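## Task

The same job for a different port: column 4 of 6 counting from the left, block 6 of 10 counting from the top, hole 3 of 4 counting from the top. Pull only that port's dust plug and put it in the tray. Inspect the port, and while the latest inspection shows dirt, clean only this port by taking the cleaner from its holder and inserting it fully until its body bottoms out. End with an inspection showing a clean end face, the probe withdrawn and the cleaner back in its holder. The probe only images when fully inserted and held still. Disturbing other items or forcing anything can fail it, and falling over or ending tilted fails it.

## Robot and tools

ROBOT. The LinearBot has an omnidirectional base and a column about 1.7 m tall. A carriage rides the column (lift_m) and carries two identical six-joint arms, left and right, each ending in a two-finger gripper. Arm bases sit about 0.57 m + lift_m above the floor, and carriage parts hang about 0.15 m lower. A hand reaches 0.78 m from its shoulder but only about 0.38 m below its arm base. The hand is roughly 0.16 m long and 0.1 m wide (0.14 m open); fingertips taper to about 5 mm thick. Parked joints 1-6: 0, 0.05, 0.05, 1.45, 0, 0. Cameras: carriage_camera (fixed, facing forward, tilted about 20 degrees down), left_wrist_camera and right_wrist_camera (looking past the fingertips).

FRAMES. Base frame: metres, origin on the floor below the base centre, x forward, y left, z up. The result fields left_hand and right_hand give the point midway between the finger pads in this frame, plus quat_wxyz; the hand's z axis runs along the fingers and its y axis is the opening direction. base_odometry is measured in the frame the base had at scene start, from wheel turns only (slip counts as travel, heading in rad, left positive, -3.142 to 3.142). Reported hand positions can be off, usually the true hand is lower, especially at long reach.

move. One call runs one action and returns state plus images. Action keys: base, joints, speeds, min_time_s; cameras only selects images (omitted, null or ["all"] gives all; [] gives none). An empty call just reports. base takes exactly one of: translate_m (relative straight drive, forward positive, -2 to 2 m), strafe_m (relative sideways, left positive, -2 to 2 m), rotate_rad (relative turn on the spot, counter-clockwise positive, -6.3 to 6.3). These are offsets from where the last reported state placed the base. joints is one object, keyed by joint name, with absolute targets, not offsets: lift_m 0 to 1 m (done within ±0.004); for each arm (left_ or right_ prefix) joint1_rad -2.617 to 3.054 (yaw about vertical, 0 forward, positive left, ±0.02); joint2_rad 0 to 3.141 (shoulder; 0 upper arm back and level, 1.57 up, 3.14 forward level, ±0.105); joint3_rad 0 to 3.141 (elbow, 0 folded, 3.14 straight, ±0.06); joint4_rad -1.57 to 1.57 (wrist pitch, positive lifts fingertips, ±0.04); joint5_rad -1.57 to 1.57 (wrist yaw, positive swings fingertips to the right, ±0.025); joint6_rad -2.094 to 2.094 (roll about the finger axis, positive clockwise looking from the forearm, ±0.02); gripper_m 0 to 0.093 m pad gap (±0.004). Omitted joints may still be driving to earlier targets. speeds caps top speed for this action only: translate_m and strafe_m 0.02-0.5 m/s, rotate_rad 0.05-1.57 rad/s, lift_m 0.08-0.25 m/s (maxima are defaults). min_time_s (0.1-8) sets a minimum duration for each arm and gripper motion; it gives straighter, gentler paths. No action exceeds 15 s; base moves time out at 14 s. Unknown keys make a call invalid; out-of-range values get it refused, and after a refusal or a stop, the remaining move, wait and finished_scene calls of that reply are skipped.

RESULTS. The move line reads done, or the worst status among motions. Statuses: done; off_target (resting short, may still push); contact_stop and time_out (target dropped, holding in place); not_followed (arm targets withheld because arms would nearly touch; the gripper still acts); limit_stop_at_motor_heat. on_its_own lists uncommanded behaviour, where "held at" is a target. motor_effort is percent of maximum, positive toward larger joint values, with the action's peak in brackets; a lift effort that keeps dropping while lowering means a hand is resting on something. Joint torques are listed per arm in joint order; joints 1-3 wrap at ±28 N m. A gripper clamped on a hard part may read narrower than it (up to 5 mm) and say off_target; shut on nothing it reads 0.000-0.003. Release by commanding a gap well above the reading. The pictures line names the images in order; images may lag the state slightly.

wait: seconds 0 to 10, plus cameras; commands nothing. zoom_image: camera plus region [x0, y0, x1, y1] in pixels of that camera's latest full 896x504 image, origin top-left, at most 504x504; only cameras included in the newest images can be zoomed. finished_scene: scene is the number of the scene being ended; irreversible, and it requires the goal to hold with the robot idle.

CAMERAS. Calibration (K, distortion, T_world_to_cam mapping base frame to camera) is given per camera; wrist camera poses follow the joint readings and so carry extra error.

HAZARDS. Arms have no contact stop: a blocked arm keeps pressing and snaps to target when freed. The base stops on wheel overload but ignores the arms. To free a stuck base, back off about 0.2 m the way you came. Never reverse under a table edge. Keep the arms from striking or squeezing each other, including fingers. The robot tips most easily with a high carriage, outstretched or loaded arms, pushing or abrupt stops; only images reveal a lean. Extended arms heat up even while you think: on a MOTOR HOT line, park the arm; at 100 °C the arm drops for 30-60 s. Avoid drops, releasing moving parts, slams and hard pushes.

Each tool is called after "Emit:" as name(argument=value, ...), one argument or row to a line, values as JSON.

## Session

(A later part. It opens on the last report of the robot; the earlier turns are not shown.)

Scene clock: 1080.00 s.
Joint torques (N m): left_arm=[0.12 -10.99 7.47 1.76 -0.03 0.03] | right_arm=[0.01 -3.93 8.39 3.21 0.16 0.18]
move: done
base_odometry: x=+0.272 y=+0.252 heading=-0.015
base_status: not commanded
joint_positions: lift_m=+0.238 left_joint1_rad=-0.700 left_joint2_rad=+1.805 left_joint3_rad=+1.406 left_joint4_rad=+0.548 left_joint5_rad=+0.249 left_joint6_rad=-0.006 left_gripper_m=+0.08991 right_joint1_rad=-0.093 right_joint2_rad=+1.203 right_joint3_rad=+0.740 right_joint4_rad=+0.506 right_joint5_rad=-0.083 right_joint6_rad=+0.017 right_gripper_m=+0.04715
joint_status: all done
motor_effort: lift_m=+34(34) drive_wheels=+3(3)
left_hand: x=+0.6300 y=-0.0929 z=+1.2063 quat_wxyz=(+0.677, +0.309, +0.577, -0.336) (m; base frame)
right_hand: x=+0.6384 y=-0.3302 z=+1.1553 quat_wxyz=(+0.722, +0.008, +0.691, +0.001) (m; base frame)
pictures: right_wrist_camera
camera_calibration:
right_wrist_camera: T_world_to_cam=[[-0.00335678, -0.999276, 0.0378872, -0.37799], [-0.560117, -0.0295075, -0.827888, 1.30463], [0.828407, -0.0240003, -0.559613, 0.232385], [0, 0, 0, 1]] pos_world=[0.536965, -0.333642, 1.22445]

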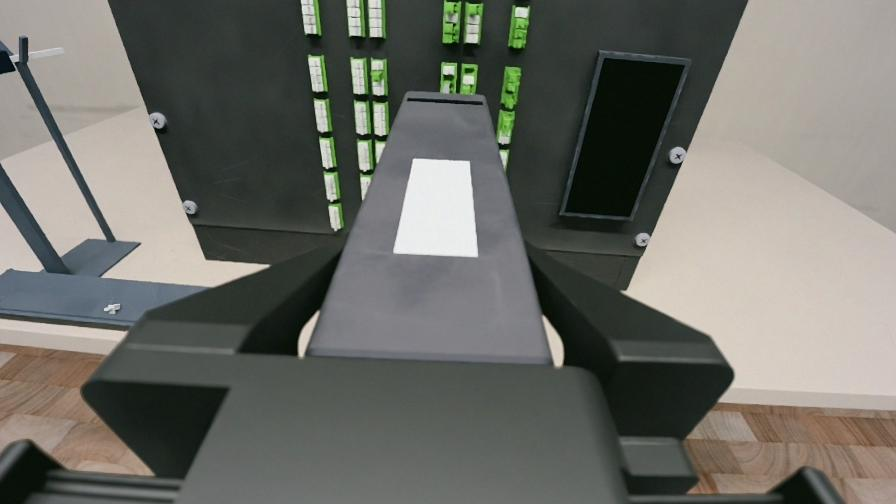

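Emit:
move(
  joints={"lift_m":0.2425,"right_joint6_rad":0.02,"right_joint5_rad":-0.08},
  speeds={"lift_m":0.08},
  cameras=[],
)

Emit:
move(
  joints={"lift_m":0.2455,"right_joint4_rad":0.59},
  speeds={"lift_m":0.08},
  cameras=[],
)

Emit:
move(
  joints={"lift_m":0.2485,"right_joint4_rad":0.58},
  speeds={"lift_m":0.08},
  cameras=[],
)

Emit:
move(
  joints={"lift_m":0.2510,"right_joint4_rad":0.57},
  speeds={"lift_m":0.08},
  cameras=["right_wrist_camera","left_wrist_camera"],
)

Emit:
zoom_image(
  camera="right_wrist_camera",
  region=[425, 50, 465, 110],
)

Scene clock: 1090.00 s.
Joint torques (N m): left_arm=[-0.06 -10.89 7.66 1.81 0 0.02] | right_arm=[0.06 -4 8.38 3.26 0 0.07]
move: done
base_odometry: x=+0.272 y=+0.252 heading=-0.015
base_status: not commanded
joint_positions: lift_m=+0.242 left_joint1_rad=-0.700 left_joint2_rad=+1.804 left_joint3_rad=+1.406 left_joint4_rad=+0.549 left_joint5_rad=+0.249 left_joint6_rad=-0.006 left_gripper_m=+0.08991 right_joint1_rad=-0.093 right_joint2_rad=+1.204 right_joint3_rad=+0.740 right_joint4_rad=+0.502 right_joint5_rad=-0.082 right_joint6_rad=+0.018 right_gripper_m=+0.04715
joint_status: all done
motor_effort: lift_m=+34(44) drive_wheels=+3(3)
left_hand: x=+0.6298 y=-0.0927 z=+1.2111 quat_wxyz=(+0.678, +0.309, +0.576, -0.336) (m; base frame)
right_hand: x=+0.6386 y=-0.3303 z=+1.1579 quat_wxyz=(+0.721, +0.009, +0.693, +0.001) (m; base frame)
pictures: none
No camera images: "cameras" was empty.

Scene clock: 1090.40 s.
Joint torques (N m): left_arm=[0.02 -10.95 7.58 1.79 -0.02 0.01] | right_arm=[0.06 -3.99 8.32 3.21 0.02 0.07]
move: off_target
base_odometry: x=+0.272 y=+0.252 heading=-0.015
base_status: not commanded
joint_positions: lift_m=+0.245 left_joint1_rad=-0.700 left_joint2_rad=+1.804 left_joint3_rad=+1.406 left_joint4_rad=+0.550 left_joint5_rad=+0.249 left_joint6_rad=-0.006 left_gripper_m=+0.08991 right_joint1_rad=-0.093 right_joint2_rad=+1.204 right_joint3_rad=+0.740 right_joint4_rad=+0.497 right_joint5_rad=-0.083 right_joint6_rad=+0.018 right_gripper_m=+0.04715
joint_status: right_joint4_rad off_target (ended at +0.497, target +0.590); the others done
motor_effort: lift_m=+34(40) drive_wheels=+4(4)
left_hand: x=+0.6298 y=-0.0927 z=+1.2141 quat_wxyz=(+0.678, +0.309, +0.576, -0.336) (m; base frame)
right_hand: x=+0.6387 y=-0.3302 z=+1.1595 quat_wxyz=(+0.719, +0.009, +0.695, +0.002) (m; base frame)
pictures: none
No camera images: "cameras" was empty.

Scene clock: 1090.80 s.
Joint torques (N m): left_arm=[0.17 -10.89 7.64 1.74 0 0.06] | right_arm=[0.05 -3.93 8.38 3.18 0.04 0.08]
move: off_target
base_odometry: x=+0.272 y=+0.252 heading=-0.015
base_status: not commanded
joint_positions: lift_m=+0.248 left_joint1_rad=-0.700 left_joint2_rad=+1.804 left_joint3_rad=+1.406 left_joint4_rad=+0.550 left_joint5_rad=+0.249 left_joint6_rad=-0.006 left_gripper_m=+0.08991 right_joint1_rad=-0.093 right_joint2_rad=+1.204 right_joint3_rad=+0.740 right_joint4_rad=+0.490 right_joint5_rad=-0.083 right_joint6_rad=+0.018 right_gripper_m=+0.04715
joint_status: right_joint4_rad off_target (ended at +0.490, target +0.580); the others done
motor_effort: lift_m=+34(41) drive_wheels=+4(4)
left_hand: x=+0.6298 y=-0.0927 z=+1.2172 quat_wxyz=(+0.678, +0.309, +0.576, -0.336) (m; base frame)
right_hand: x=+0.6387 y=-0.3301 z=+1.1609 quat_wxyz=(+0.716, +0.009, +0.698, +0.002) (m; base frame)
pictures: none
No camera images: "cameras" was empty.

Scene clock: 1091.23 s.
Joint torques (N m): left_arm=[0.08 -10.92 7.51 1.77 0 0] | right_arm=[0.06 -3.97 8.47 3.14 0 0.07]
move: off_target
base_odometry: x=+0.272 y=+0.252 heading=-0.015
base_status: not commanded
joint_positions: lift_m=+0.251 left_joint1_rad=-0.700 left_joint2_rad=+1.804 left_joint3_rad=+1.406 left_joint4_rad=+0.550 left_joint5_rad=+0.249 left_joint6_rad=-0.006 left_gripper_m=+0.08991 right_joint1_rad=-0.093 right_joint2_rad=+1.204 right_joint3_rad=+0.740 right_joint4_rad=+0.484 right_joint5_rad=-0.084 right_joint6_rad=+0.018 right_gripper_m=+0.04715
joint_status: right_joint4_rad off_target (ended at +0.484, target +0.570); the others done
motor_effort: lift_m=+34(40) drive_wheels=+4(4)
left_hand: x=+0.6298 y=-0.0927 z=+1.2197 quat_wxyz=(+0.678, +0.309, +0.576, -0.336) (m; base frame)
right_hand: x=+0.6388 y=-0.3300 z=+1.1620 quat_wxyz=(+0.714, +0.009, +0.700, +0.002) (m; base frame)
pictures: left_wrist_camera, right_wrist_camera
camera_calibration:
left_wrist_camera: T_world_to_cam=[[-0.817798, -0.575229, -0.0178345, 0.487574], [-0.238315, 0.366693, -0.899301, 1.28953], [0.523844, -0.731197, -0.436966, 0.259787], [0, 0, 0, 1]] pos_world=[0.569962, -0.00243708, 1.28189]
right_wrist_camera: T_world_to_cam=[[-0.00143477, -0.999369, 0.0354807, -0.376517], [-0.578724, -0.0281055, -0.815039, 1.30782], [0.815522, -0.021703, -0.578319, 0.2666], [0, 0, 0, 1]] pos_world=[0.538909, -0.333737, 1.23346]

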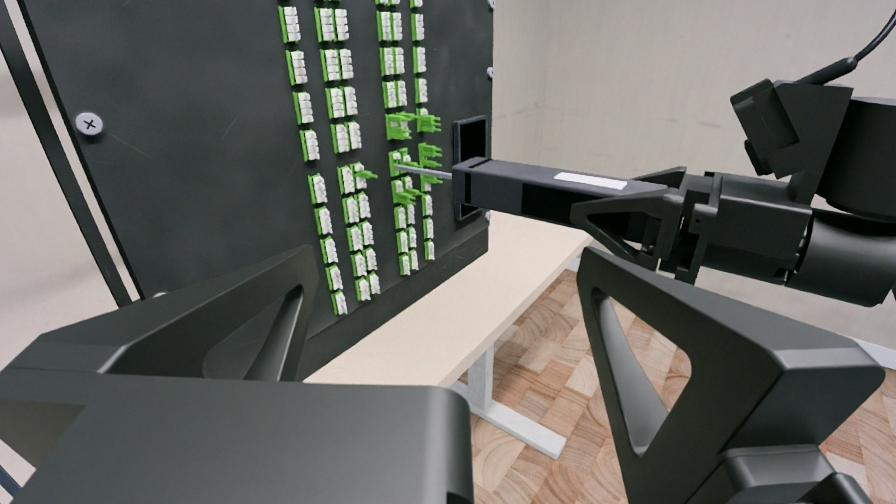

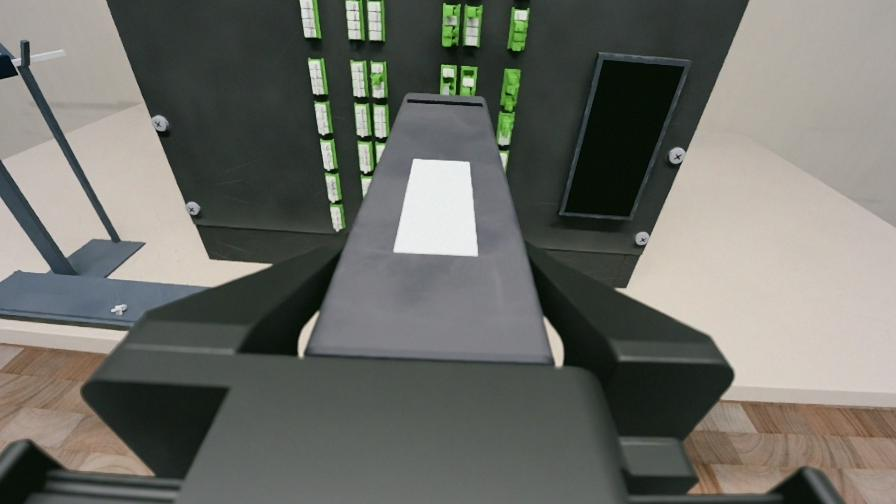

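Scaled by 8.400 from the camera's 896x504 image, which has a finer 1280x720 frame.

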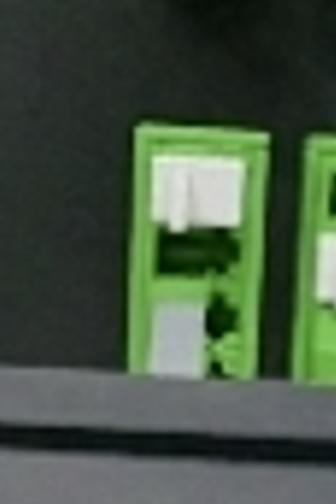

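Emit:
move(
  joints={"lift_m":0.2450,"right_joint4_rad":0.56},
  speeds={"lift_m":0.08},
  cameras=[],
)

Emit:
move(
  joints={"right_gripper_m":0.0525,"right_joint4_rad":0.51},
  min_time_s=3,
  cameras=["right_wrist_camera","left_wrist_camera"],
)

Emit:
zoom_image(
  camera="right_wrist_camera",
  region=[280, 90, 600, 390],
)

Emit:
zoom_image(
  camera="right_wrist_camera",
  region=[425, 50, 465, 110],
)

Emit:
zoom_image(
  camera="left_wrist_camera",
  region=[385, 125, 465, 175],
)

Scene clock: 1103.97 s.
Joint torques (N m): left_arm=[-0.03 -10.81 7.62 1.82 -0.02 -0.01] | right_arm=[0.05 -3.99 8.47 2.93 0.04 0.07]
move: off_target
base_odometry: x=+0.272 y=+0.252 heading=-0.015
base_status: not commanded
joint_positions: lift_m=+0.245 left_joint1_rad=-0.700 left_joint2_rad=+1.805 left_joint3_rad=+1.406 left_joint4_rad=+0.546 left_joint5_rad=+0.249 left_joint6_rad=-0.006 left_gripper_m=+0.08991 right_joint1_rad=-0.093 right_joint2_rad=+1.204 right_joint3_rad=+0.740 right_joint4_rad=+0.493 right_joint5_rad=-0.084 right_joint6_rad=+0.018 right_gripper_m=+0.04715
joint_status: right_joint4_rad off_target (ended at +0.493, target +0.560); the others done
motor_effort: lift_m=+35(37) drive_wheels=+4(4)
left_hand: x=+0.6300 y=-0.0929 z=+1.2124 quat_wxyz=(+0.677, +0.309, +0.577, -0.336) (m; base frame)
right_hand: x=+0.6386 y=-0.3299 z=+1.1582 quat_wxyz=(+0.718, +0.009, +0.696, +0.002) (m; base frame)
pictures: none
No camera images: "cameras" was empty.

Scene clock: 1107.27 s.
Joint torques (N m): left_arm=[0.12 -10.99 7.47 1.78 0.01 0.02] | right_arm=[0.05 -4.04 8.38 2.2 0.03 0.07]
move: done
base_odometry: x=+0.272 y=+0.252 heading=-0.015
base_status: not commanded
joint_positions: lift_m=+0.245 left_joint1_rad=-0.700 left_joint2_rad=+1.805 left_joint3_rad=+1.406 left_joint4_rad=+0.546 left_joint5_rad=+0.249 left_joint6_rad=-0.006 left_gripper_m=+0.08991 right_joint1_rad=-0.093 right_joint2_rad=+1.205 right_joint3_rad=+0.740 right_joint4_rad=+0.509 right_joint5_rad=-0.084 right_joint6_rad=+0.018 right_gripper_m=+0.05239
joint_status: all done
motor_effort: lift_m=+35(35) drive_wheels=+3(4)
left_hand: x=+0.6300 y=-0.0929 z=+1.2124 quat_wxyz=(+0.677, +0.309, +0.577, -0.336) (m; base frame)
right_hand: x=+0.6387 y=-0.3299 z=+1.1618 quat_wxyz=(+0.723, +0.008, +0.691, +0.002) (m; base frame)
pictures: left_wrist_camera, right_wrist_camera
camera_calibration:
left_wrist_camera: T_world_to_cam=[[-0.817858, -0.575174, -0.0168166, 0.486345], [-0.241175, 0.369175, -0.897522, 1.28298], [0.52244, -0.729989, -0.44065, 0.261883], [0, 0, 0, 1]] pos_world=[0.570366, -0.0027401, 1.27508]
right_wrist_camera: T_world_to_cam=[[-0.00194655, -0.999286, 0.0377351, -0.378702], [-0.558779, -0.0302075, -0.828766, 1.31003], [0.829314, -0.0226988, -0.558321, 0.234178], [0, 0, 0, 1]] pos_world=[0.537074, -0.333543, 1.23075]

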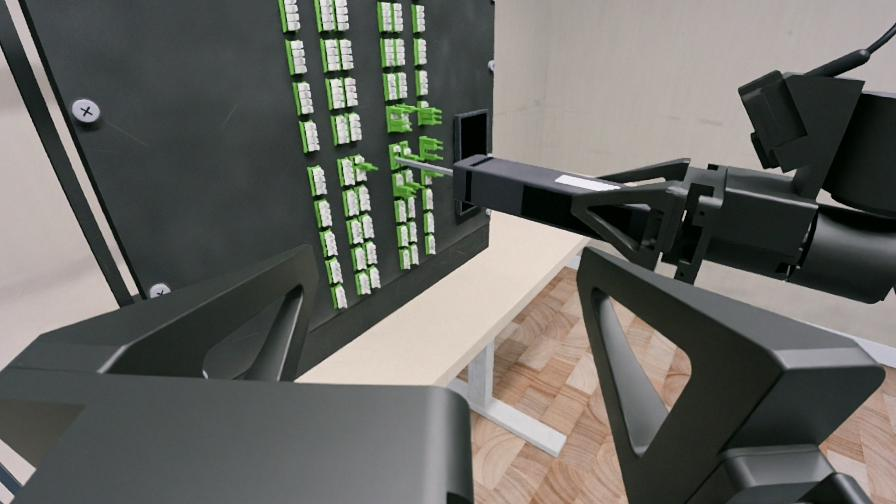

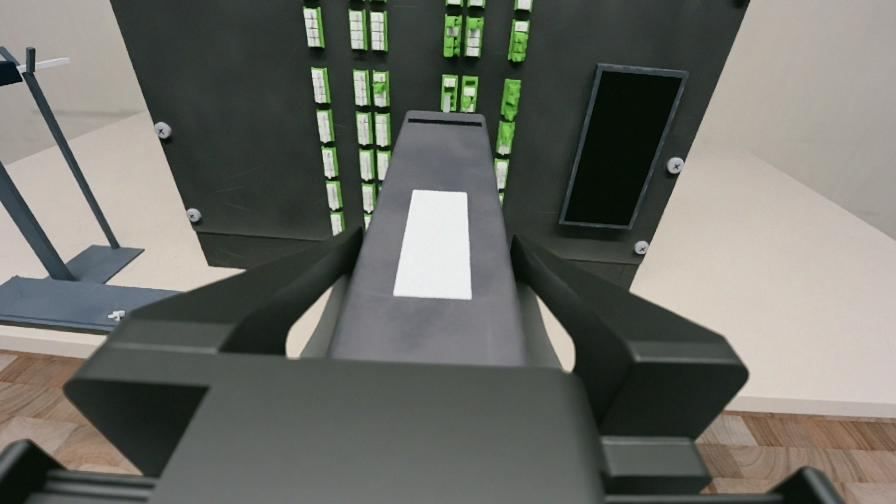

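Scaled by 1.575 from the camera's 896x504 image, which has a finer 1280x720 frame.

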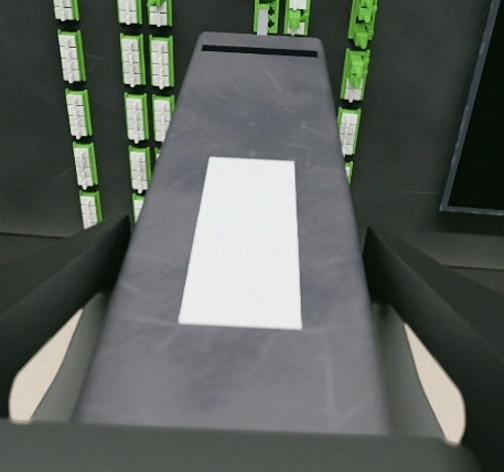

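Scaled by 8.400 from the camera's 896x504 image, which has a finer 1280x720 frame.

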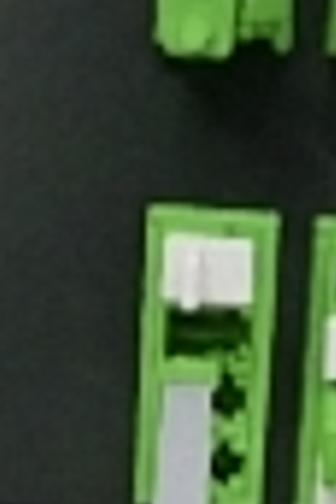

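Scaled by 6.300 from the camera's 896x504 image, which has a finer 1280x720 frame.

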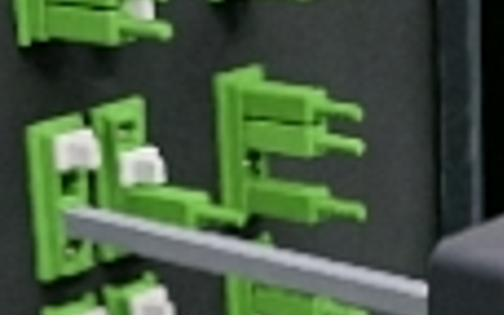

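Emit:
move(
  joints={"lift_m":0.229,"right_joint4_rad":0.550},
  min_time_s=2,
  speeds={"lift_m":0.08},
  cameras=["right_wrist_camera","left_wrist_camera"],
)

Emit:
zoom_image(
  camera="right_wrist_camera",
  region=[280, 90, 600, 390],
)

Emit:
zoom_image(
  camera="left_wrist_camera",
  region=[385, 115, 465, 165],
)

Scene clock: 1117.50 s.
Joint torques (N m): left_arm=[0.06 -11.03 7.57 1.75 0.01 0.05] | right_arm=[0.05 -4.11 8.24 2.46 0.03 0.08]
move: done
base_odometry: x=+0.272 y=+0.252 heading=-0.015
base_status: not commanded
joint_positions: lift_m=+0.229 left_joint1_rad=-0.700 left_joint2_rad=+1.805 left_joint3_rad=+1.406 left_joint4_rad=+0.547 left_joint5_rad=+0.249 left_joint6_rad=-0.006 left_gripper_m=+0.08991 right_joint1_rad=-0.093 right_joint2_rad=+1.205 right_joint3_rad=+0.742 right_joint4_rad=+0.524 right_joint5_rad=-0.084 right_joint6_rad=+0.018 right_gripper_m=+0.05239
joint_status: all done
motor_effort: lift_m=+35(35) drive_wheels=+3(3)
left_hand: x=+0.6300 y=-0.0929 z=+1.1966 quat_wxyz=(+0.677, +0.309, +0.577, -0.336) (m; base frame)
right_hand: x=+0.6387 y=-0.3299 z=+1.1499 quat_wxyz=(+0.728, +0.007, +0.685, +0.001) (m; base frame)
pictures: left_wrist_camera, right_wrist_camera
camera_calibration:
left_wrist_camera: T_world_to_cam=[[-0.817868, -0.575155, -0.0169982, 0.486312], [-0.240643, 0.368728, -0.897848, 1.26882], [0.52267, -0.73023, -0.439977, 0.253899], [0, 0, 0, 1]] pos_world=[0.570365, -0.0027397, 1.25918]
right_wrist_camera: T_world_to_cam=[[-0.00244821, -0.999233, 0.0390889, -0.379463], [-0.546115, -0.0314093, -0.837121, 1.30131], [0.837707, -0.0233965, -0.545619, 0.207379], [0, 0, 0, 1]] pos_world=[0.536015, -0.333447, 1.21734]

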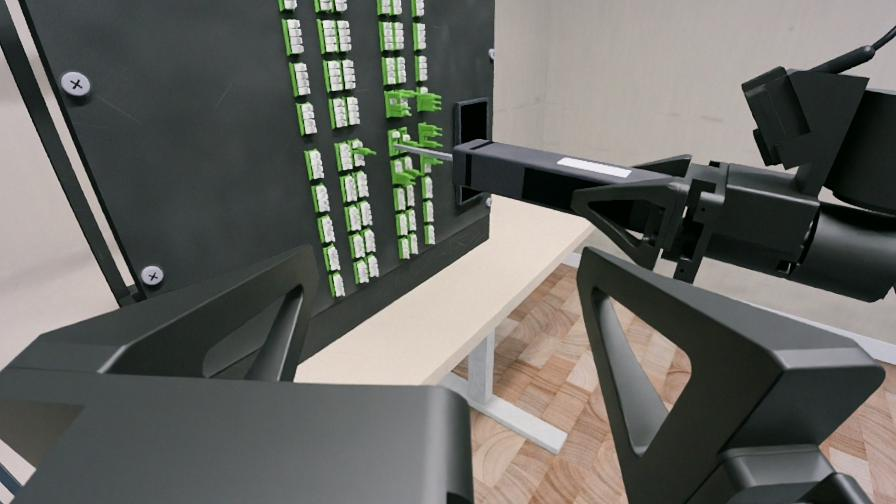

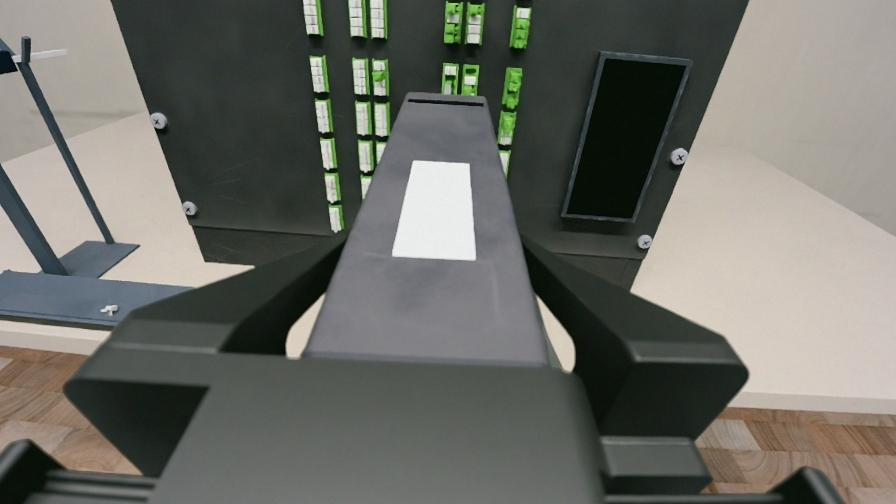

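Scaled by 1.575 from the camera's 896x504 image, which has a finer 1280x720 frame.

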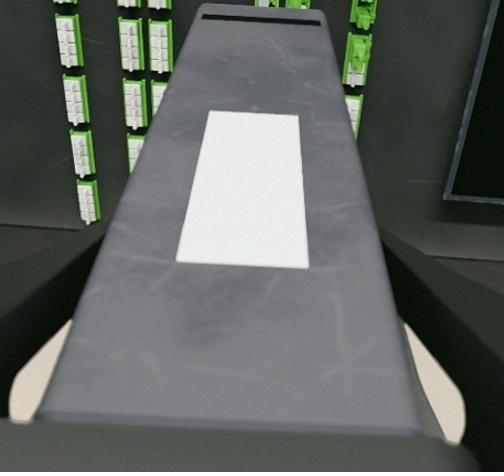

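Scaled by 6.300 from the camera's 896x504 image, which has a finer 1280x720 frame.

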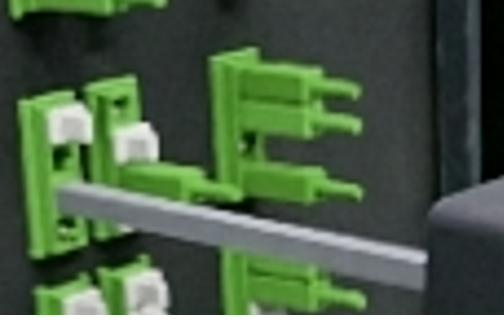

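Emit:
move(
  joints={"right_gripper_m":0.040},
  min_time_s=6,
  cameras=[],
)

Emit:
move(
  joints={"right_joint4_rad":0.605,"lift_m":0.2305},
  speeds={"lift_m":0.08},
  cameras=["left_wrist_camera","right_wrist_camera"],
)

Emit:
zoom_image(
  camera="left_wrist_camera",
  region=[385, 115, 465, 165],
)

Emit:
zoom_image(
  camera="right_wrist_camera",
  region=[425, 50, 465, 110],
)

Scene clock: 1132.97 s.
Joint torques (N m): left_arm=[0.12 -10.81 7.42 1.8 -0.03 0.03] | right_arm=[0.05 -4.11 8.24 2.44 0.03 0.07]
move: off_target
base_odometry: x=+0.272 y=+0.252 heading=-0.015
base_status: not commanded
joint_positions: lift_m=+0.229 left_joint1_rad=-0.700 left_joint2_rad=+1.805 left_joint3_rad=+1.406 left_joint4_rad=+0.547 left_joint5_rad=+0.249 left_joint6_rad=-0.006 left_gripper_m=+0.08991 right_joint1_rad=-0.093 right_joint2_rad=+1.205 right_joint3_rad=+0.742 right_joint4_rad=+0.525 right_joint5_rad=-0.084 right_joint6_rad=+0.018 right_gripper_m=+0.04718
joint_status: right_gripper_m off_target (ended at +0.04720, target +0.04000)
motor_effort: lift_m=+35(35) drive_wheels=+3(3)
left_hand: x=+0.6300 y=-0.0929 z=+1.1966 quat_wxyz=(+0.677, +0.309, +0.577, -0.336) (m; base frame)
right_hand: x=+0.6387 y=-0.3299 z=+1.1502 quat_wxyz=(+0.729, +0.007, +0.685, +0.001) (m; base frame)
pictures: none
No camera images: "cameras" was empty.

Scene clock: 1133.50 s.
Joint torques (N m): left_arm=[-0.03 -10.82 7.49 1.79 -0.02 0] | right_arm=[0.06 -4.11 8.27 3.03 0.05 0.07]
move: off_target
base_odometry: x=+0.272 y=+0.252 heading=-0.015
base_status: not commanded
joint_positions: lift_m=+0.230 left_joint1_rad=-0.700 left_joint2_rad=+1.805 left_joint3_rad=+1.406 left_joint4_rad=+0.548 left_joint5_rad=+0.249 left_joint6_rad=-0.006 left_gripper_m=+0.08991 right_joint1_rad=-0.093 right_joint2_rad=+1.205 right_joint3_rad=+0.742 right_joint4_rad=+0.527 right_joint5_rad=-0.084 right_joint6_rad=+0.018 right_gripper_m=+0.04718
joint_status: right_joint4_rad off_target (ended at +0.527, target +0.605); the others done
motor_effort: lift_m=+35(36) drive_wheels=+3(3)
left_hand: x=+0.6300 y=-0.0929 z=+1.1983 quat_wxyz=(+0.678, +0.309, +0.577, -0.336) (m; base frame)
right_hand: x=+0.6386 y=-0.3299 z=+1.1522 quat_wxyz=(+0.729, +0.007, +0.684, +0.001) (m; base frame)
pictures: left_wrist_camera, right_wrist_camera
camera_calibration:
left_wrist_camera: T_world_to_cam=[[-0.817836, -0.575193, -0.0172159, 0.486571], [-0.240143, 0.368329, -0.898145, 1.27028], [0.522948, -0.730402, -0.439362, 0.253794], [0, 0, 0, 1]] pos_world=[0.570265, -0.00263907, 1.26078]
right_wrist_camera: T_world_to_cam=[[-0.00263887, -0.999222, 0.0393538, -0.37976], [-0.543285, -0.0316069, -0.838953, 1.30348], [0.839544, -0.0235942, -0.542778, 0.2042], [0, 0, 0, 1]] pos_world=[0.535724, -0.333448, 1.21934]

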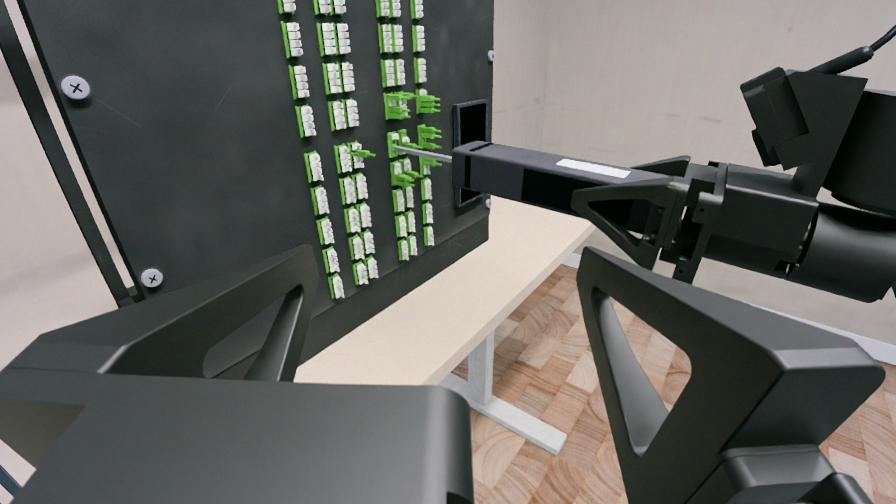

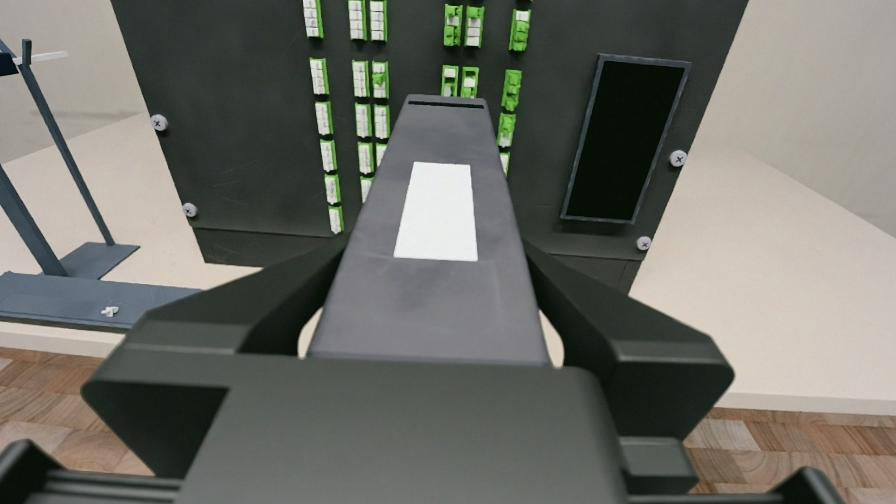

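Scaled by 6.300 from the camera's 896x504 image, which has a finer 1280x720 frame.

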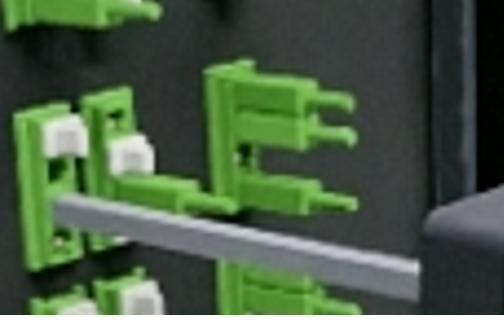

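Scaled by 8.400 from the camera's 896x504 image, which has a finer 1280x720 frame.

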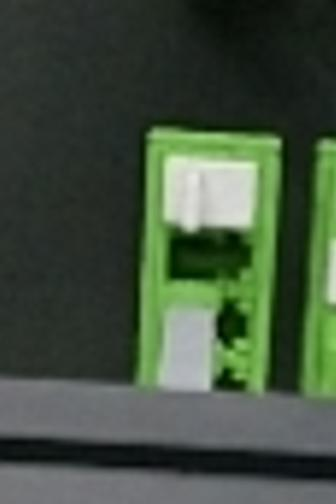

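Emit:
move(
  base={"translate_m":0.002},
  speeds={"translate_m":0.02},
  cameras=[],
)

Emit:
move(
  joints={"lift_m":0.2320},
  speeds={"lift_m":0.08},
  cameras=[],
)

Emit:
move(
  joints={"lift_m":0.2335},
  speeds={"lift_m":0.08},
  cameras=[],
)

Emit:
move(
  joints={"lift_m":0.2350},
  speeds={"lift_m":0.08},
  cameras=[],
)

Emit:
move(
  joints={"lift_m":0.2370},
  speeds={"lift_m":0.08},
  cameras=["left_wrist_camera","right_wrist_camera"],
)

Emit:
zoom_image(
  camera="left_wrist_camera",
  region=[385, 115, 465, 165],
)

Emit:
zoom_image(
  camera="right_wrist_camera",
  region=[425, 50, 465, 110],
)

Scene clock: 1140.30 s.
Joint torques (N m): left_arm=[-0.03 -10.91 7.62 1.8 -0.01 0.05] | right_arm=[0.05 -3.47 8.18 3.11 0.08 0.08]
move: done
base_odometry: x=+0.274 y=+0.252 heading=-0.015
base_status: done
joint_positions: lift_m=+0.230 left_joint1_rad=-0.700 left_joint2_rad=+1.805 left_joint3_rad=+1.406 left_joint4_rad=+0.548 left_joint5_rad=+0.249 left_joint6_rad=-0.006 left_gripper_m=+0.08991 right_joint1_rad=-0.093 right_joint2_rad=+1.198 right_joint3_rad=+0.742 right_joint4_rad=+0.519 right_joint5_rad=-0.088 right_joint6_rad=+0.018 right_gripper_m=+0.04718
joint_status: not commanded
motor_effort: lift_m=+35(35) drive_wheels=+4(9)
left_hand: x=+0.6300 y=-0.0929 z=+1.1983 quat_wxyz=(+0.678, +0.309, +0.577, -0.336) (m; base frame)
right_hand: x=+0.6373 y=-0.3292 z=+1.1531 quat_wxyz=(+0.729, +0.006, +0.684, +0.003) (m; base frame)
pictures: none
No camera images: "cameras" was empty.

Scene clock: 1140.67 s.
Joint torques (N m): left_arm=[0.18 -10.86 7.57 1.76 -0.01 -0.03] | right_arm=[0.06 -3.44 8.32 3.13 0.11 0.08]
move: done
base_odometry: x=+0.274 y=+0.252 heading=-0.015
base_status: not commanded
joint_positions: lift_m=+0.232 left_joint1_rad=-0.700 left_joint2_rad=+1.805 left_joint3_rad=+1.406 left_joint4_rad=+0.548 left_joint5_rad=+0.249 left_joint6_rad=-0.006 left_gripper_m=+0.08991 right_joint1_rad=-0.093 right_joint2_rad=+1.198 right_joint3_rad=+0.742 right_joint4_rad=+0.517 right_joint5_rad=-0.088 right_joint6_rad=+0.018 right_gripper_m=+0.04718
joint_status: all done
motor_effort: lift_m=+35(39) drive_wheels=+4(4)
left_hand: x=+0.6300 y=-0.0929 z=+1.1999 quat_wxyz=(+0.678, +0.309, +0.577, -0.336) (m; base frame)
right_hand: x=+0.6373 y=-0.3291 z=+1.1540 quat_wxyz=(+0.728, +0.006, +0.685, +0.003) (m; base frame)
pictures: none
No camera images: "cameras" was empty.

Scene clock: 1141.03 s.
Joint torques (N m): left_arm=[0.2 -11.14 7.42 1.76 -0.07 0.03] | right_arm=[0.05 -3.44 8.35 3.15 0.07 0.07]
move: done
base_odometry: x=+0.274 y=+0.252 heading=-0.015
base_status: not commanded
joint_positions: lift_m=+0.233 left_joint1_rad=-0.700 left_joint2_rad=+1.805 left_joint3_rad=+1.406 left_joint4_rad=+0.549 left_joint5_rad=+0.249 left_joint6_rad=-0.006 left_gripper_m=+0.08991 right_joint1_rad=-0.093 right_joint2_rad=+1.198 right_joint3_rad=+0.741 right_joint4_rad=+0.515 right_joint5_rad=-0.088 right_joint6_rad=+0.018 right_gripper_m=+0.04718
joint_status: all done
motor_effort: lift_m=+35(47) drive_wheels=+4(4)
left_hand: x=+0.6300 y=-0.0929 z=+1.2015 quat_wxyz=(+0.678, +0.309, +0.577, -0.336) (m; base frame)
right_hand: x=+0.6373 y=-0.3291 z=+1.1546 quat_wxyz=(+0.727, +0.006, +0.686, +0.003) (m; base frame)
pictures: none
No camera images: "cameras" was empty.

Scene clock: 1141.40 s.
Joint torques (N m): left_arm=[0.08 -10.88 7.45 1.72 0.02 0.02] | right_arm=[0.05 -3.44 8.38 3.2 0.11 0.07]
move: done
base_odometry: x=+0.274 y=+0.252 heading=-0.015
base_status: not commanded
joint_positions: lift_m=+0.235 left_joint1_rad=-0.700 left_joint2_rad=+1.805 left_joint3_rad=+1.406 left_joint4_rad=+0.549 left_joint5_rad=+0.249 left_joint6_rad=-0.006 left_gripper_m=+0.08991 right_joint1_rad=-0.093 right_joint2_rad=+1.198 right_joint3_rad=+0.740 right_joint4_rad=+0.513 right_joint5_rad=-0.088 right_joint6_rad=+0.018 right_gripper_m=+0.04718
joint_status: all done
motor_effort: lift_m=+35(42) drive_wheels=+4(4)
left_hand: x=+0.6300 y=-0.0929 z=+1.2030 quat_wxyz=(+0.678, +0.309, +0.577, -0.336) (m; base frame)
right_hand: x=+0.6373 y=-0.3291 z=+1.1551 quat_wxyz=(+0.726, +0.006, +0.687, +0.003) (m; base frame)
pictures: none
No camera images: "cameras" was empty.

Scene clock: 1141.83 s.
Joint torques (N m): left_arm=[0.08 -10.99 7.53 1.79 -0.01 0.04] | right_arm=[0.05 -3.43 8.44 3.22 0.07 0.07]
move: done
base_odometry: x=+0.274 y=+0.252 heading=-0.015
base_status: not commanded
joint_positions: lift_m=+0.237 left_joint1_rad=-0.700 left_joint2_rad=+1.805 left_joint3_rad=+1.406 left_joint4_rad=+0.549 left_joint5_rad=+0.249 left_joint6_rad=-0.006 left_gripper_m=+0.08991 right_joint1_rad=-0.093 right_joint2_rad=+1.198 right_joint3_rad=+0.740 right_joint4_rad=+0.510 right_joint5_rad=-0.088 right_joint6_rad=+0.018 right_gripper_m=+0.04718
joint_status: all done
motor_effort: lift_m=+35(37) drive_wheels=+4(4)
left_hand: x=+0.6300 y=-0.0929 z=+1.2051 quat_wxyz=(+0.678, +0.309, +0.576, -0.336) (m; base frame)
right_hand: x=+0.6373 y=-0.3291 z=+1.1562 quat_wxyz=(+0.725, +0.006, +0.689, +0.003) (m; base frame)
pictures: left_wrist_camera, right_wrist_camera
camera_calibration:
left_wrist_camera: T_world_to_cam=[[-0.817835, -0.575186, -0.0174838, 0.486943], [-0.239349, 0.367637, -0.898641, 1.27645], [0.523314, -0.730755, -0.438337, 0.255283], [0, 0, 0, 1]] pos_world=[0.570164, -0.00263833, 1.26748]
right_wrist_camera: T_world_to_cam=[[0.00204995, -0.999257, 0.0384933, -0.381039], [-0.553268, -0.0331984, -0.832342, 1.30443], [0.833001, -0.0195908, -0.552924, 0.224702], [0, 0, 0, 1]] pos_world=[0.535305, -0.333049, 1.22465]

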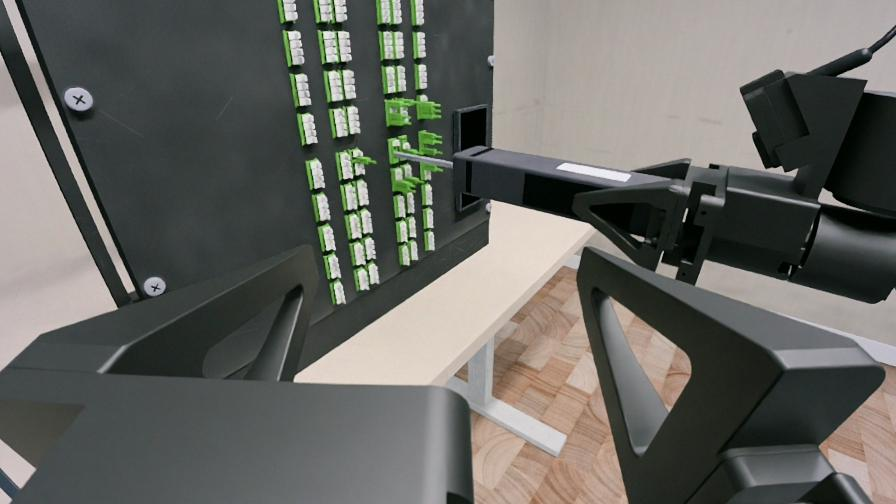

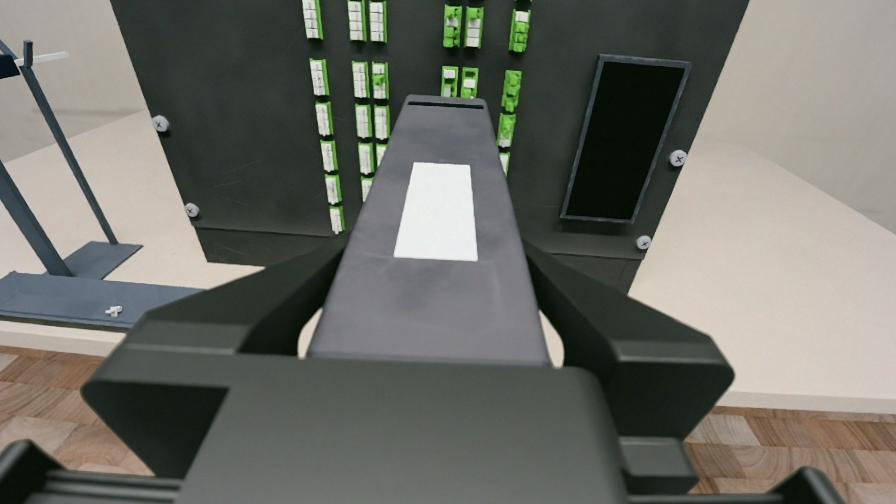

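Scaled by 6.300 from the camera's 896x504 image, which has a finer 1280x720 frame.

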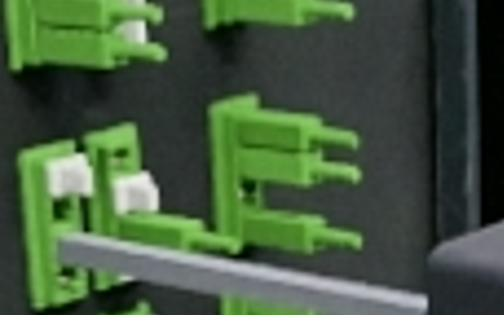

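Scaled by 8.400 from the camera's 896x504 image, which has a finer 1280x720 frame.

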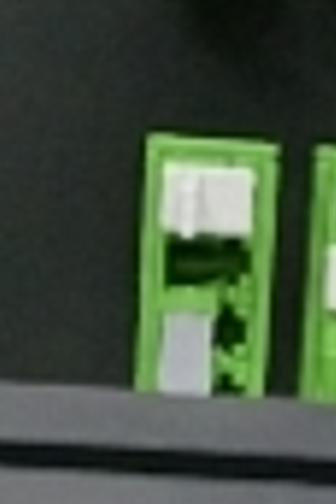

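Emit:
move(
  joints={"right_joint5_rad":-0.055},
  cameras=[],
)

Emit:
move(
  joints={"right_joint5_rad":-0.02},
  cameras=[],
)

Emit:
move(
  joints={"right_joint5_rad":-0.12},
  cameras=[],
)

Emit:
move(
  joints={"right_joint5_rad":-0.15},
  cameras=[],
)

Emit:
move(
  joints={"right_joint5_rad":-0.08},
  cameras=[],
)

Scene clock: 1146.40 s.
Joint torques (N m): left_arm=[-0.03 -11.07 7.5 1.81 -0.01 0] | right_arm=[0.02 -3.44 8.46 3.23 0.31 0.07]
move: off_target
base_odometry: x=+0.274 y=+0.252 heading=-0.015
base_status: not commanded
joint_positions: lift_m=+0.237 left_joint1_rad=-0.700 left_joint2_rad=+1.805 left_joint3_rad=+1.406 left_joint4_rad=+0.549 left_joint5_rad=+0.249 left_joint6_rad=-0.006 left_gripper_m=+0.08991 right_joint1_rad=-0.093 right_joint2_rad=+1.198 right_joint3_rad=+0.740 right_joint4_rad=+0.510 right_joint5_rad=-0.086 right_joint6_rad=+0.018 right_gripper_m=+0.04718
joint_status: right_joint5_rad off_target (ended at -0.086, target -0.055)
motor_effort: lift_m=+34(35) drive_wheels=+4(4)
left_hand: x=+0.6300 y=-0.0929 z=+1.2051 quat_wxyz=(+0.678, +0.309, +0.576, -0.336) (m; base frame)
right_hand: x=+0.6373 y=-0.3294 z=+1.1562 quat_wxyz=(+0.725, +0.007, +0.689, +0.002) (m; base frame)
pictures: none
No camera images: "cameras" was empty.

Scene clock: 1146.80 s.
Joint torques (N m): left_arm=[-0.02 -10.93 7.53 1.78 0 -0.01] | right_arm=[0.01 -3.44 8.43 3.23 0.58 0.07]
move: off_target
base_odometry: x=+0.274 y=+0.252 heading=-0.015
base_status: not commanded
joint_positions: lift_m=+0.237 left_joint1_rad=-0.700 left_joint2_rad=+1.805 left_joint3_rad=+1.406 left_joint4_rad=+0.549 left_joint5_rad=+0.249 left_joint6_rad=-0.006 left_gripper_m=+0.08991 right_joint1_rad=-0.093 right_joint2_rad=+1.198 right_joint3_rad=+0.740 right_joint4_rad=+0.510 right_joint5_rad=-0.077 right_joint6_rad=+0.018 right_gripper_m=+0.04718
joint_status: right_joint5_rad off_target (ended at -0.078, target -0.020)
motor_effort: lift_m=+34(35) drive_wheels=+4(4)
left_hand: x=+0.6300 y=-0.0929 z=+1.2051 quat_wxyz=(+0.678, +0.309, +0.576, -0.336) (m; base frame)
right_hand: x=+0.6373 y=-0.3308 z=+1.1563 quat_wxyz=(+0.725, +0.010, +0.689, -0.001) (m; base frame)
pictures: none
No camera images: "cameras" was empty.

Scene clock: 1147.30 s.
Joint torques (N m): left_arm=[-0.05 -11.12 7.56 1.78 -0.03 0] | right_arm=[0.17 -3.45 8.44 3.23 -0.28 0.08]
move: off_target
base_odometry: x=+0.274 y=+0.252 heading=-0.015
base_status: not commanded
joint_positions: lift_m=+0.237 left_joint1_rad=-0.700 left_joint2_rad=+1.805 left_joint3_rad=+1.406 left_joint4_rad=+0.549 left_joint5_rad=+0.249 left_joint6_rad=-0.006 left_gripper_m=+0.08991 right_joint1_rad=-0.094 right_joint2_rad=+1.198 right_joint3_rad=+0.740 right_joint4_rad=+0.510 right_joint5_rad=-0.094 right_joint6_rad=+0.018 right_gripper_m=+0.04718
joint_status: right_joint5_rad off_target (ended at -0.094, target -0.120)
motor_effort: lift_m=+34(35) drive_wheels=+4(4)
left_hand: x=+0.6300 y=-0.0929 z=+1.2051 quat_wxyz=(+0.678, +0.309, +0.576, -0.336) (m; base frame)
right_hand: x=+0.6373 y=-0.3286 z=+1.1562 quat_wxyz=(+0.725, +0.005, +0.689, +0.005) (m; base frame)
pictures: none
No camera images: "cameras" was empty.

Scene clock: 1147.70 s.
Joint torques (N m): left_arm=[0.05 -10.92 7.47 1.77 -0.02 0.01] | right_arm=[0.53 -3.44 8.46 3.22 -0.51 0.08]
move: off_target
base_odometry: x=+0.274 y=+0.252 heading=-0.015
base_status: not commanded
joint_positions: lift_m=+0.237 left_joint1_rad=-0.700 left_joint2_rad=+1.805 left_joint3_rad=+1.406 left_joint4_rad=+0.549 left_joint5_rad=+0.249 left_joint6_rad=-0.006 left_gripper_m=+0.08991 right_joint1_rad=-0.098 right_joint2_rad=+1.198 right_joint3_rad=+0.740 right_joint4_rad=+0.510 right_joint5_rad=-0.102 right_joint6_rad=+0.018 right_gripper_m=+0.04718
joint_status: right_joint5_rad off_target (ended at -0.101, target -0.150)
motor_effort: lift_m=+34(35) drive_wheels=+4(4)
left_hand: x=+0.6300 y=-0.0929 z=+1.2051 quat_wxyz=(+0.678, +0.309, +0.576, -0.336) (m; base frame)
right_hand: x=+0.6372 y=-0.3288 z=+1.1562 quat_wxyz=(+0.725, +0.003, +0.689, +0.006) (m; base frame)
pictures: none
No camera images: "cameras" was empty.

Scene clock: 1148.13 s.
Joint torques (N m): left_arm=[0.06 -10.97 7.69 1.79 -0.02 0.02] | right_arm=[0.47 -3.45 8.44 3.23 0.16 0.07]
move: done
base_odometry: x=+0.274 y=+0.252 heading=-0.015
base_status: not commanded
joint_positions: lift_m=+0.237 left_joint1_rad=-0.700 left_joint2_rad=+1.805 left_joint3_rad=+1.406 left_joint4_rad=+0.549 left_joint5_rad=+0.249 left_joint6_rad=-0.006 left_gripper_m=+0.08991 right_joint1_rad=-0.098 right_joint2_rad=+1.198 right_joint3_rad=+0.740 right_joint4_rad=+0.510 right_joint5_rad=-0.096 right_joint6_rad=+0.018 right_gripper_m=+0.04718
joint_status: all done
motor_effort: lift_m=+35(35) drive_wheels=+4(4)
left_hand: x=+0.6300 y=-0.0929 z=+1.2051 quat_wxyz=(+0.678, +0.309, +0.576, -0.336) (m; base frame)
right_hand: x=+0.6372 y=-0.3298 z=+1.1562 quat_wxyz=(+0.725, +0.005, +0.689, +0.004) (m; base frame)
pictures: none
No camera images: "cameras" was empty.

Emit:
move(
  base={"translate_m":-0.005},
  joints={"right_joint5_rad":-0.088},
  speeds={"translate_m":0.02},
  cameras=[],
)

Emit:
move(
  joints={"right_joint1_rad":-0.080},
  cameras=[],
)

Emit:
move(
  joints={"right_joint1_rad":-0.093},
  cameras=["left_wrist_camera","right_wrist_camera"],
)

Emit:
zoom_image(
  camera="right_wrist_camera",
  region=[425, 50, 465, 110],
)

Emit:
zoom_image(
  camera="left_wrist_camera",
  region=[385, 115, 465, 165],
)

Scene clock: 1154.90 s.
Joint torques (N m): left_arm=[0.23 -10.84 7.58 1.78 -0.03 0.02] | right_arm=[0.42 -5.52 8.39 2.91 -0.01 0.07]
move: done
base_odometry: x=+0.269 y=+0.252 heading=-0.015
base_status: done
joint_positions: lift_m=+0.237 left_joint1_rad=-0.700 left_joint2_rad=+1.805 left_joint3_rad=+1.406 left_joint4_rad=+0.549 left_joint5_rad=+0.249 left_joint6_rad=-0.006 left_gripper_m=+0.08991 right_joint1_rad=-0.097 right_joint2_rad=+1.221 right_joint3_rad=+0.740 right_joint4_rad=+0.538 right_joint5_rad=-0.091 right_joint6_rad=+0.018 right_gripper_m=+0.04717
joint_status: all done
motor_effort: lift_m=+35(35) drive_wheels=-1(6)
left_hand: x=+0.6300 y=-0.0929 z=+1.2050 quat_wxyz=(+0.678, +0.309, +0.577, -0.336) (m; base frame)
right_hand: x=+0.6415 y=-0.3308 z=+1.1540 quat_wxyz=(+0.727, +0.007, +0.687, +0.002) (m; base frame)
pictures: none
No camera images: "cameras" was empty.

Scene clock: 1155.33 s.
Joint torques (N m): left_arm=[0.1 -10.97 7.54 1.76 -0.01 0.04] | right_arm=[0.87 -5.55 8.46 2.91 -0.04 0.08]
move: done
base_odometry: x=+0.269 y=+0.252 heading=-0.015
base_status: not commanded
joint_positions: lift_m=+0.237 left_joint1_rad=-0.700 left_joint2_rad=+1.805 left_joint3_rad=+1.406 left_joint4_rad=+0.549 left_joint5_rad=+0.249 left_joint6_rad=-0.006 left_gripper_m=+0.08991 right_joint1_rad=-0.089 right_joint2_rad=+1.221 right_joint3_rad=+0.740 right_joint4_rad=+0.538 right_joint5_rad=-0.085 right_joint6_rad=+0.018 right_gripper_m=+0.04717
joint_status: all done
motor_effort: lift_m=+34(35) drive_wheels=-1(1)
left_hand: x=+0.6300 y=-0.0929 z=+1.2050 quat_wxyz=(+0.678, +0.309, +0.577, -0.336) (m; base frame)
right_hand: x=+0.6417 y=-0.3282 z=+1.1540 quat_wxyz=(+0.727, +0.006, +0.687, +0.003) (m; base frame)
pictures: none
No camera images: "cameras" was empty.

Scene clock: 1155.73 s.
Joint torques (N m): left_arm=[0.03 -10.84 7.58 1.79 -0.03 0.03] | right_arm=[-0.23 -5.56 8.43 2.91 -0.04 0.08]
move: done
base_odometry: x=+0.269 y=+0.252 heading=-0.015
base_status: not commanded
joint_positions: lift_m=+0.237 left_joint1_rad=-0.700 left_joint2_rad=+1.805 left_joint3_rad=+1.406 left_joint4_rad=+0.549 left_joint5_rad=+0.249 left_joint6_rad=-0.006 left_gripper_m=+0.08991 right_joint1_rad=-0.089 right_joint2_rad=+1.221 right_joint3_rad=+0.740 right_joint4_rad=+0.538 right_joint5_rad=-0.085 right_joint6_rad=+0.018 right_gripper_m=+0.04717
joint_status: all done
motor_effort: lift_m=+34(35) drive_wheels=-1(1)
left_hand: x=+0.6300 y=-0.0929 z=+1.2050 quat_wxyz=(+0.678, +0.309, +0.577, -0.336) (m; base frame)
right_hand: x=+0.6417 y=-0.3283 z=+1.1540 quat_wxyz=(+0.727, +0.006, +0.687, +0.003) (m; base frame)
pictures: left_wrist_camera, right_wrist_camera
camera_calibration:
left_wrist_camera: T_world_to_cam=[[-0.817821, -0.575211, -0.0173577, 0.486855], [-0.239624, 0.367805, -0.898499, 1.27636], [0.523211, -0.730651, -0.438633, 0.25562], [0, 0, 0, 1]] pos_world=[0.570264, -0.0026384, 1.26738]
right_wrist_camera: T_world_to_cam=[[0.00256625, -0.999241, 0.0388675, -0.380972], [-0.548816, -0.0338984, -0.835256, 1.30527], [0.83594, -0.0191876, -0.548486, 0.212946], [0, 0, 0, 1]] pos_world=[0.539322, -0.33235, 1.22184]

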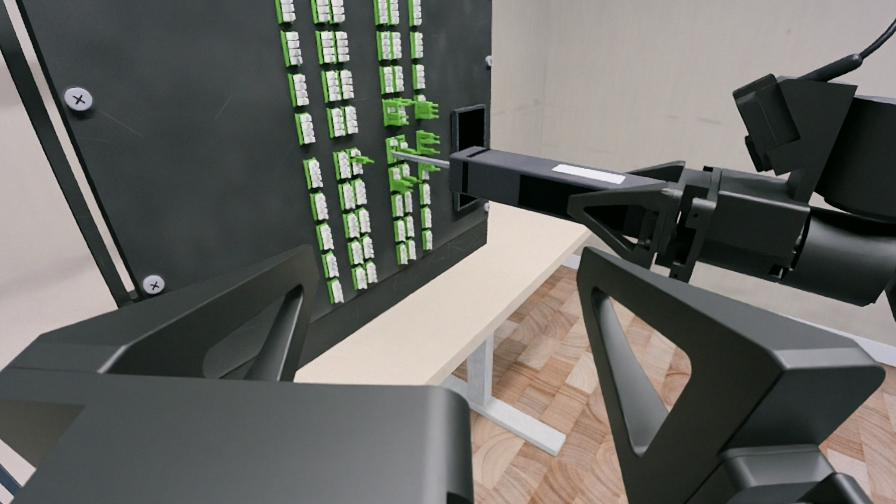

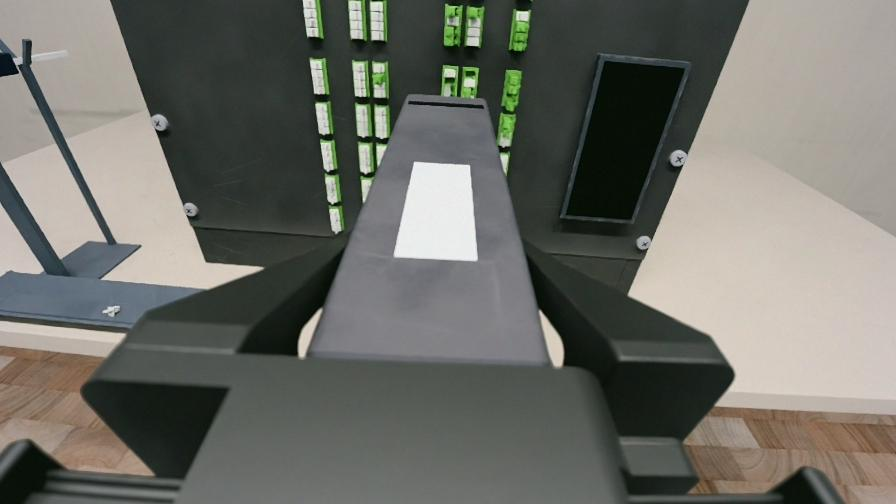

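Scaled by 8.400 from the camera's 896x504 image, which has a finer 1280x720 frame.

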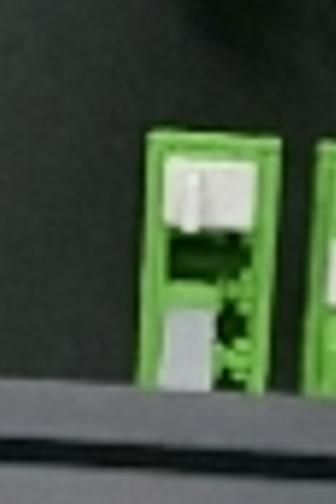

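Scaled by 6.300 from the camera's 896x504 image, which has a finer 1280x720 frame.

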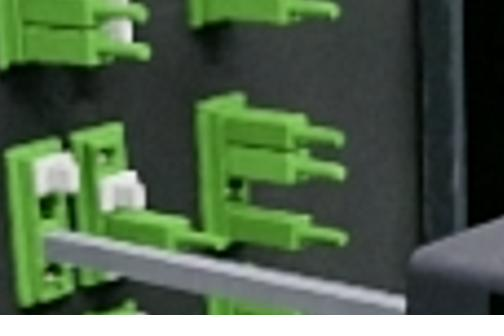

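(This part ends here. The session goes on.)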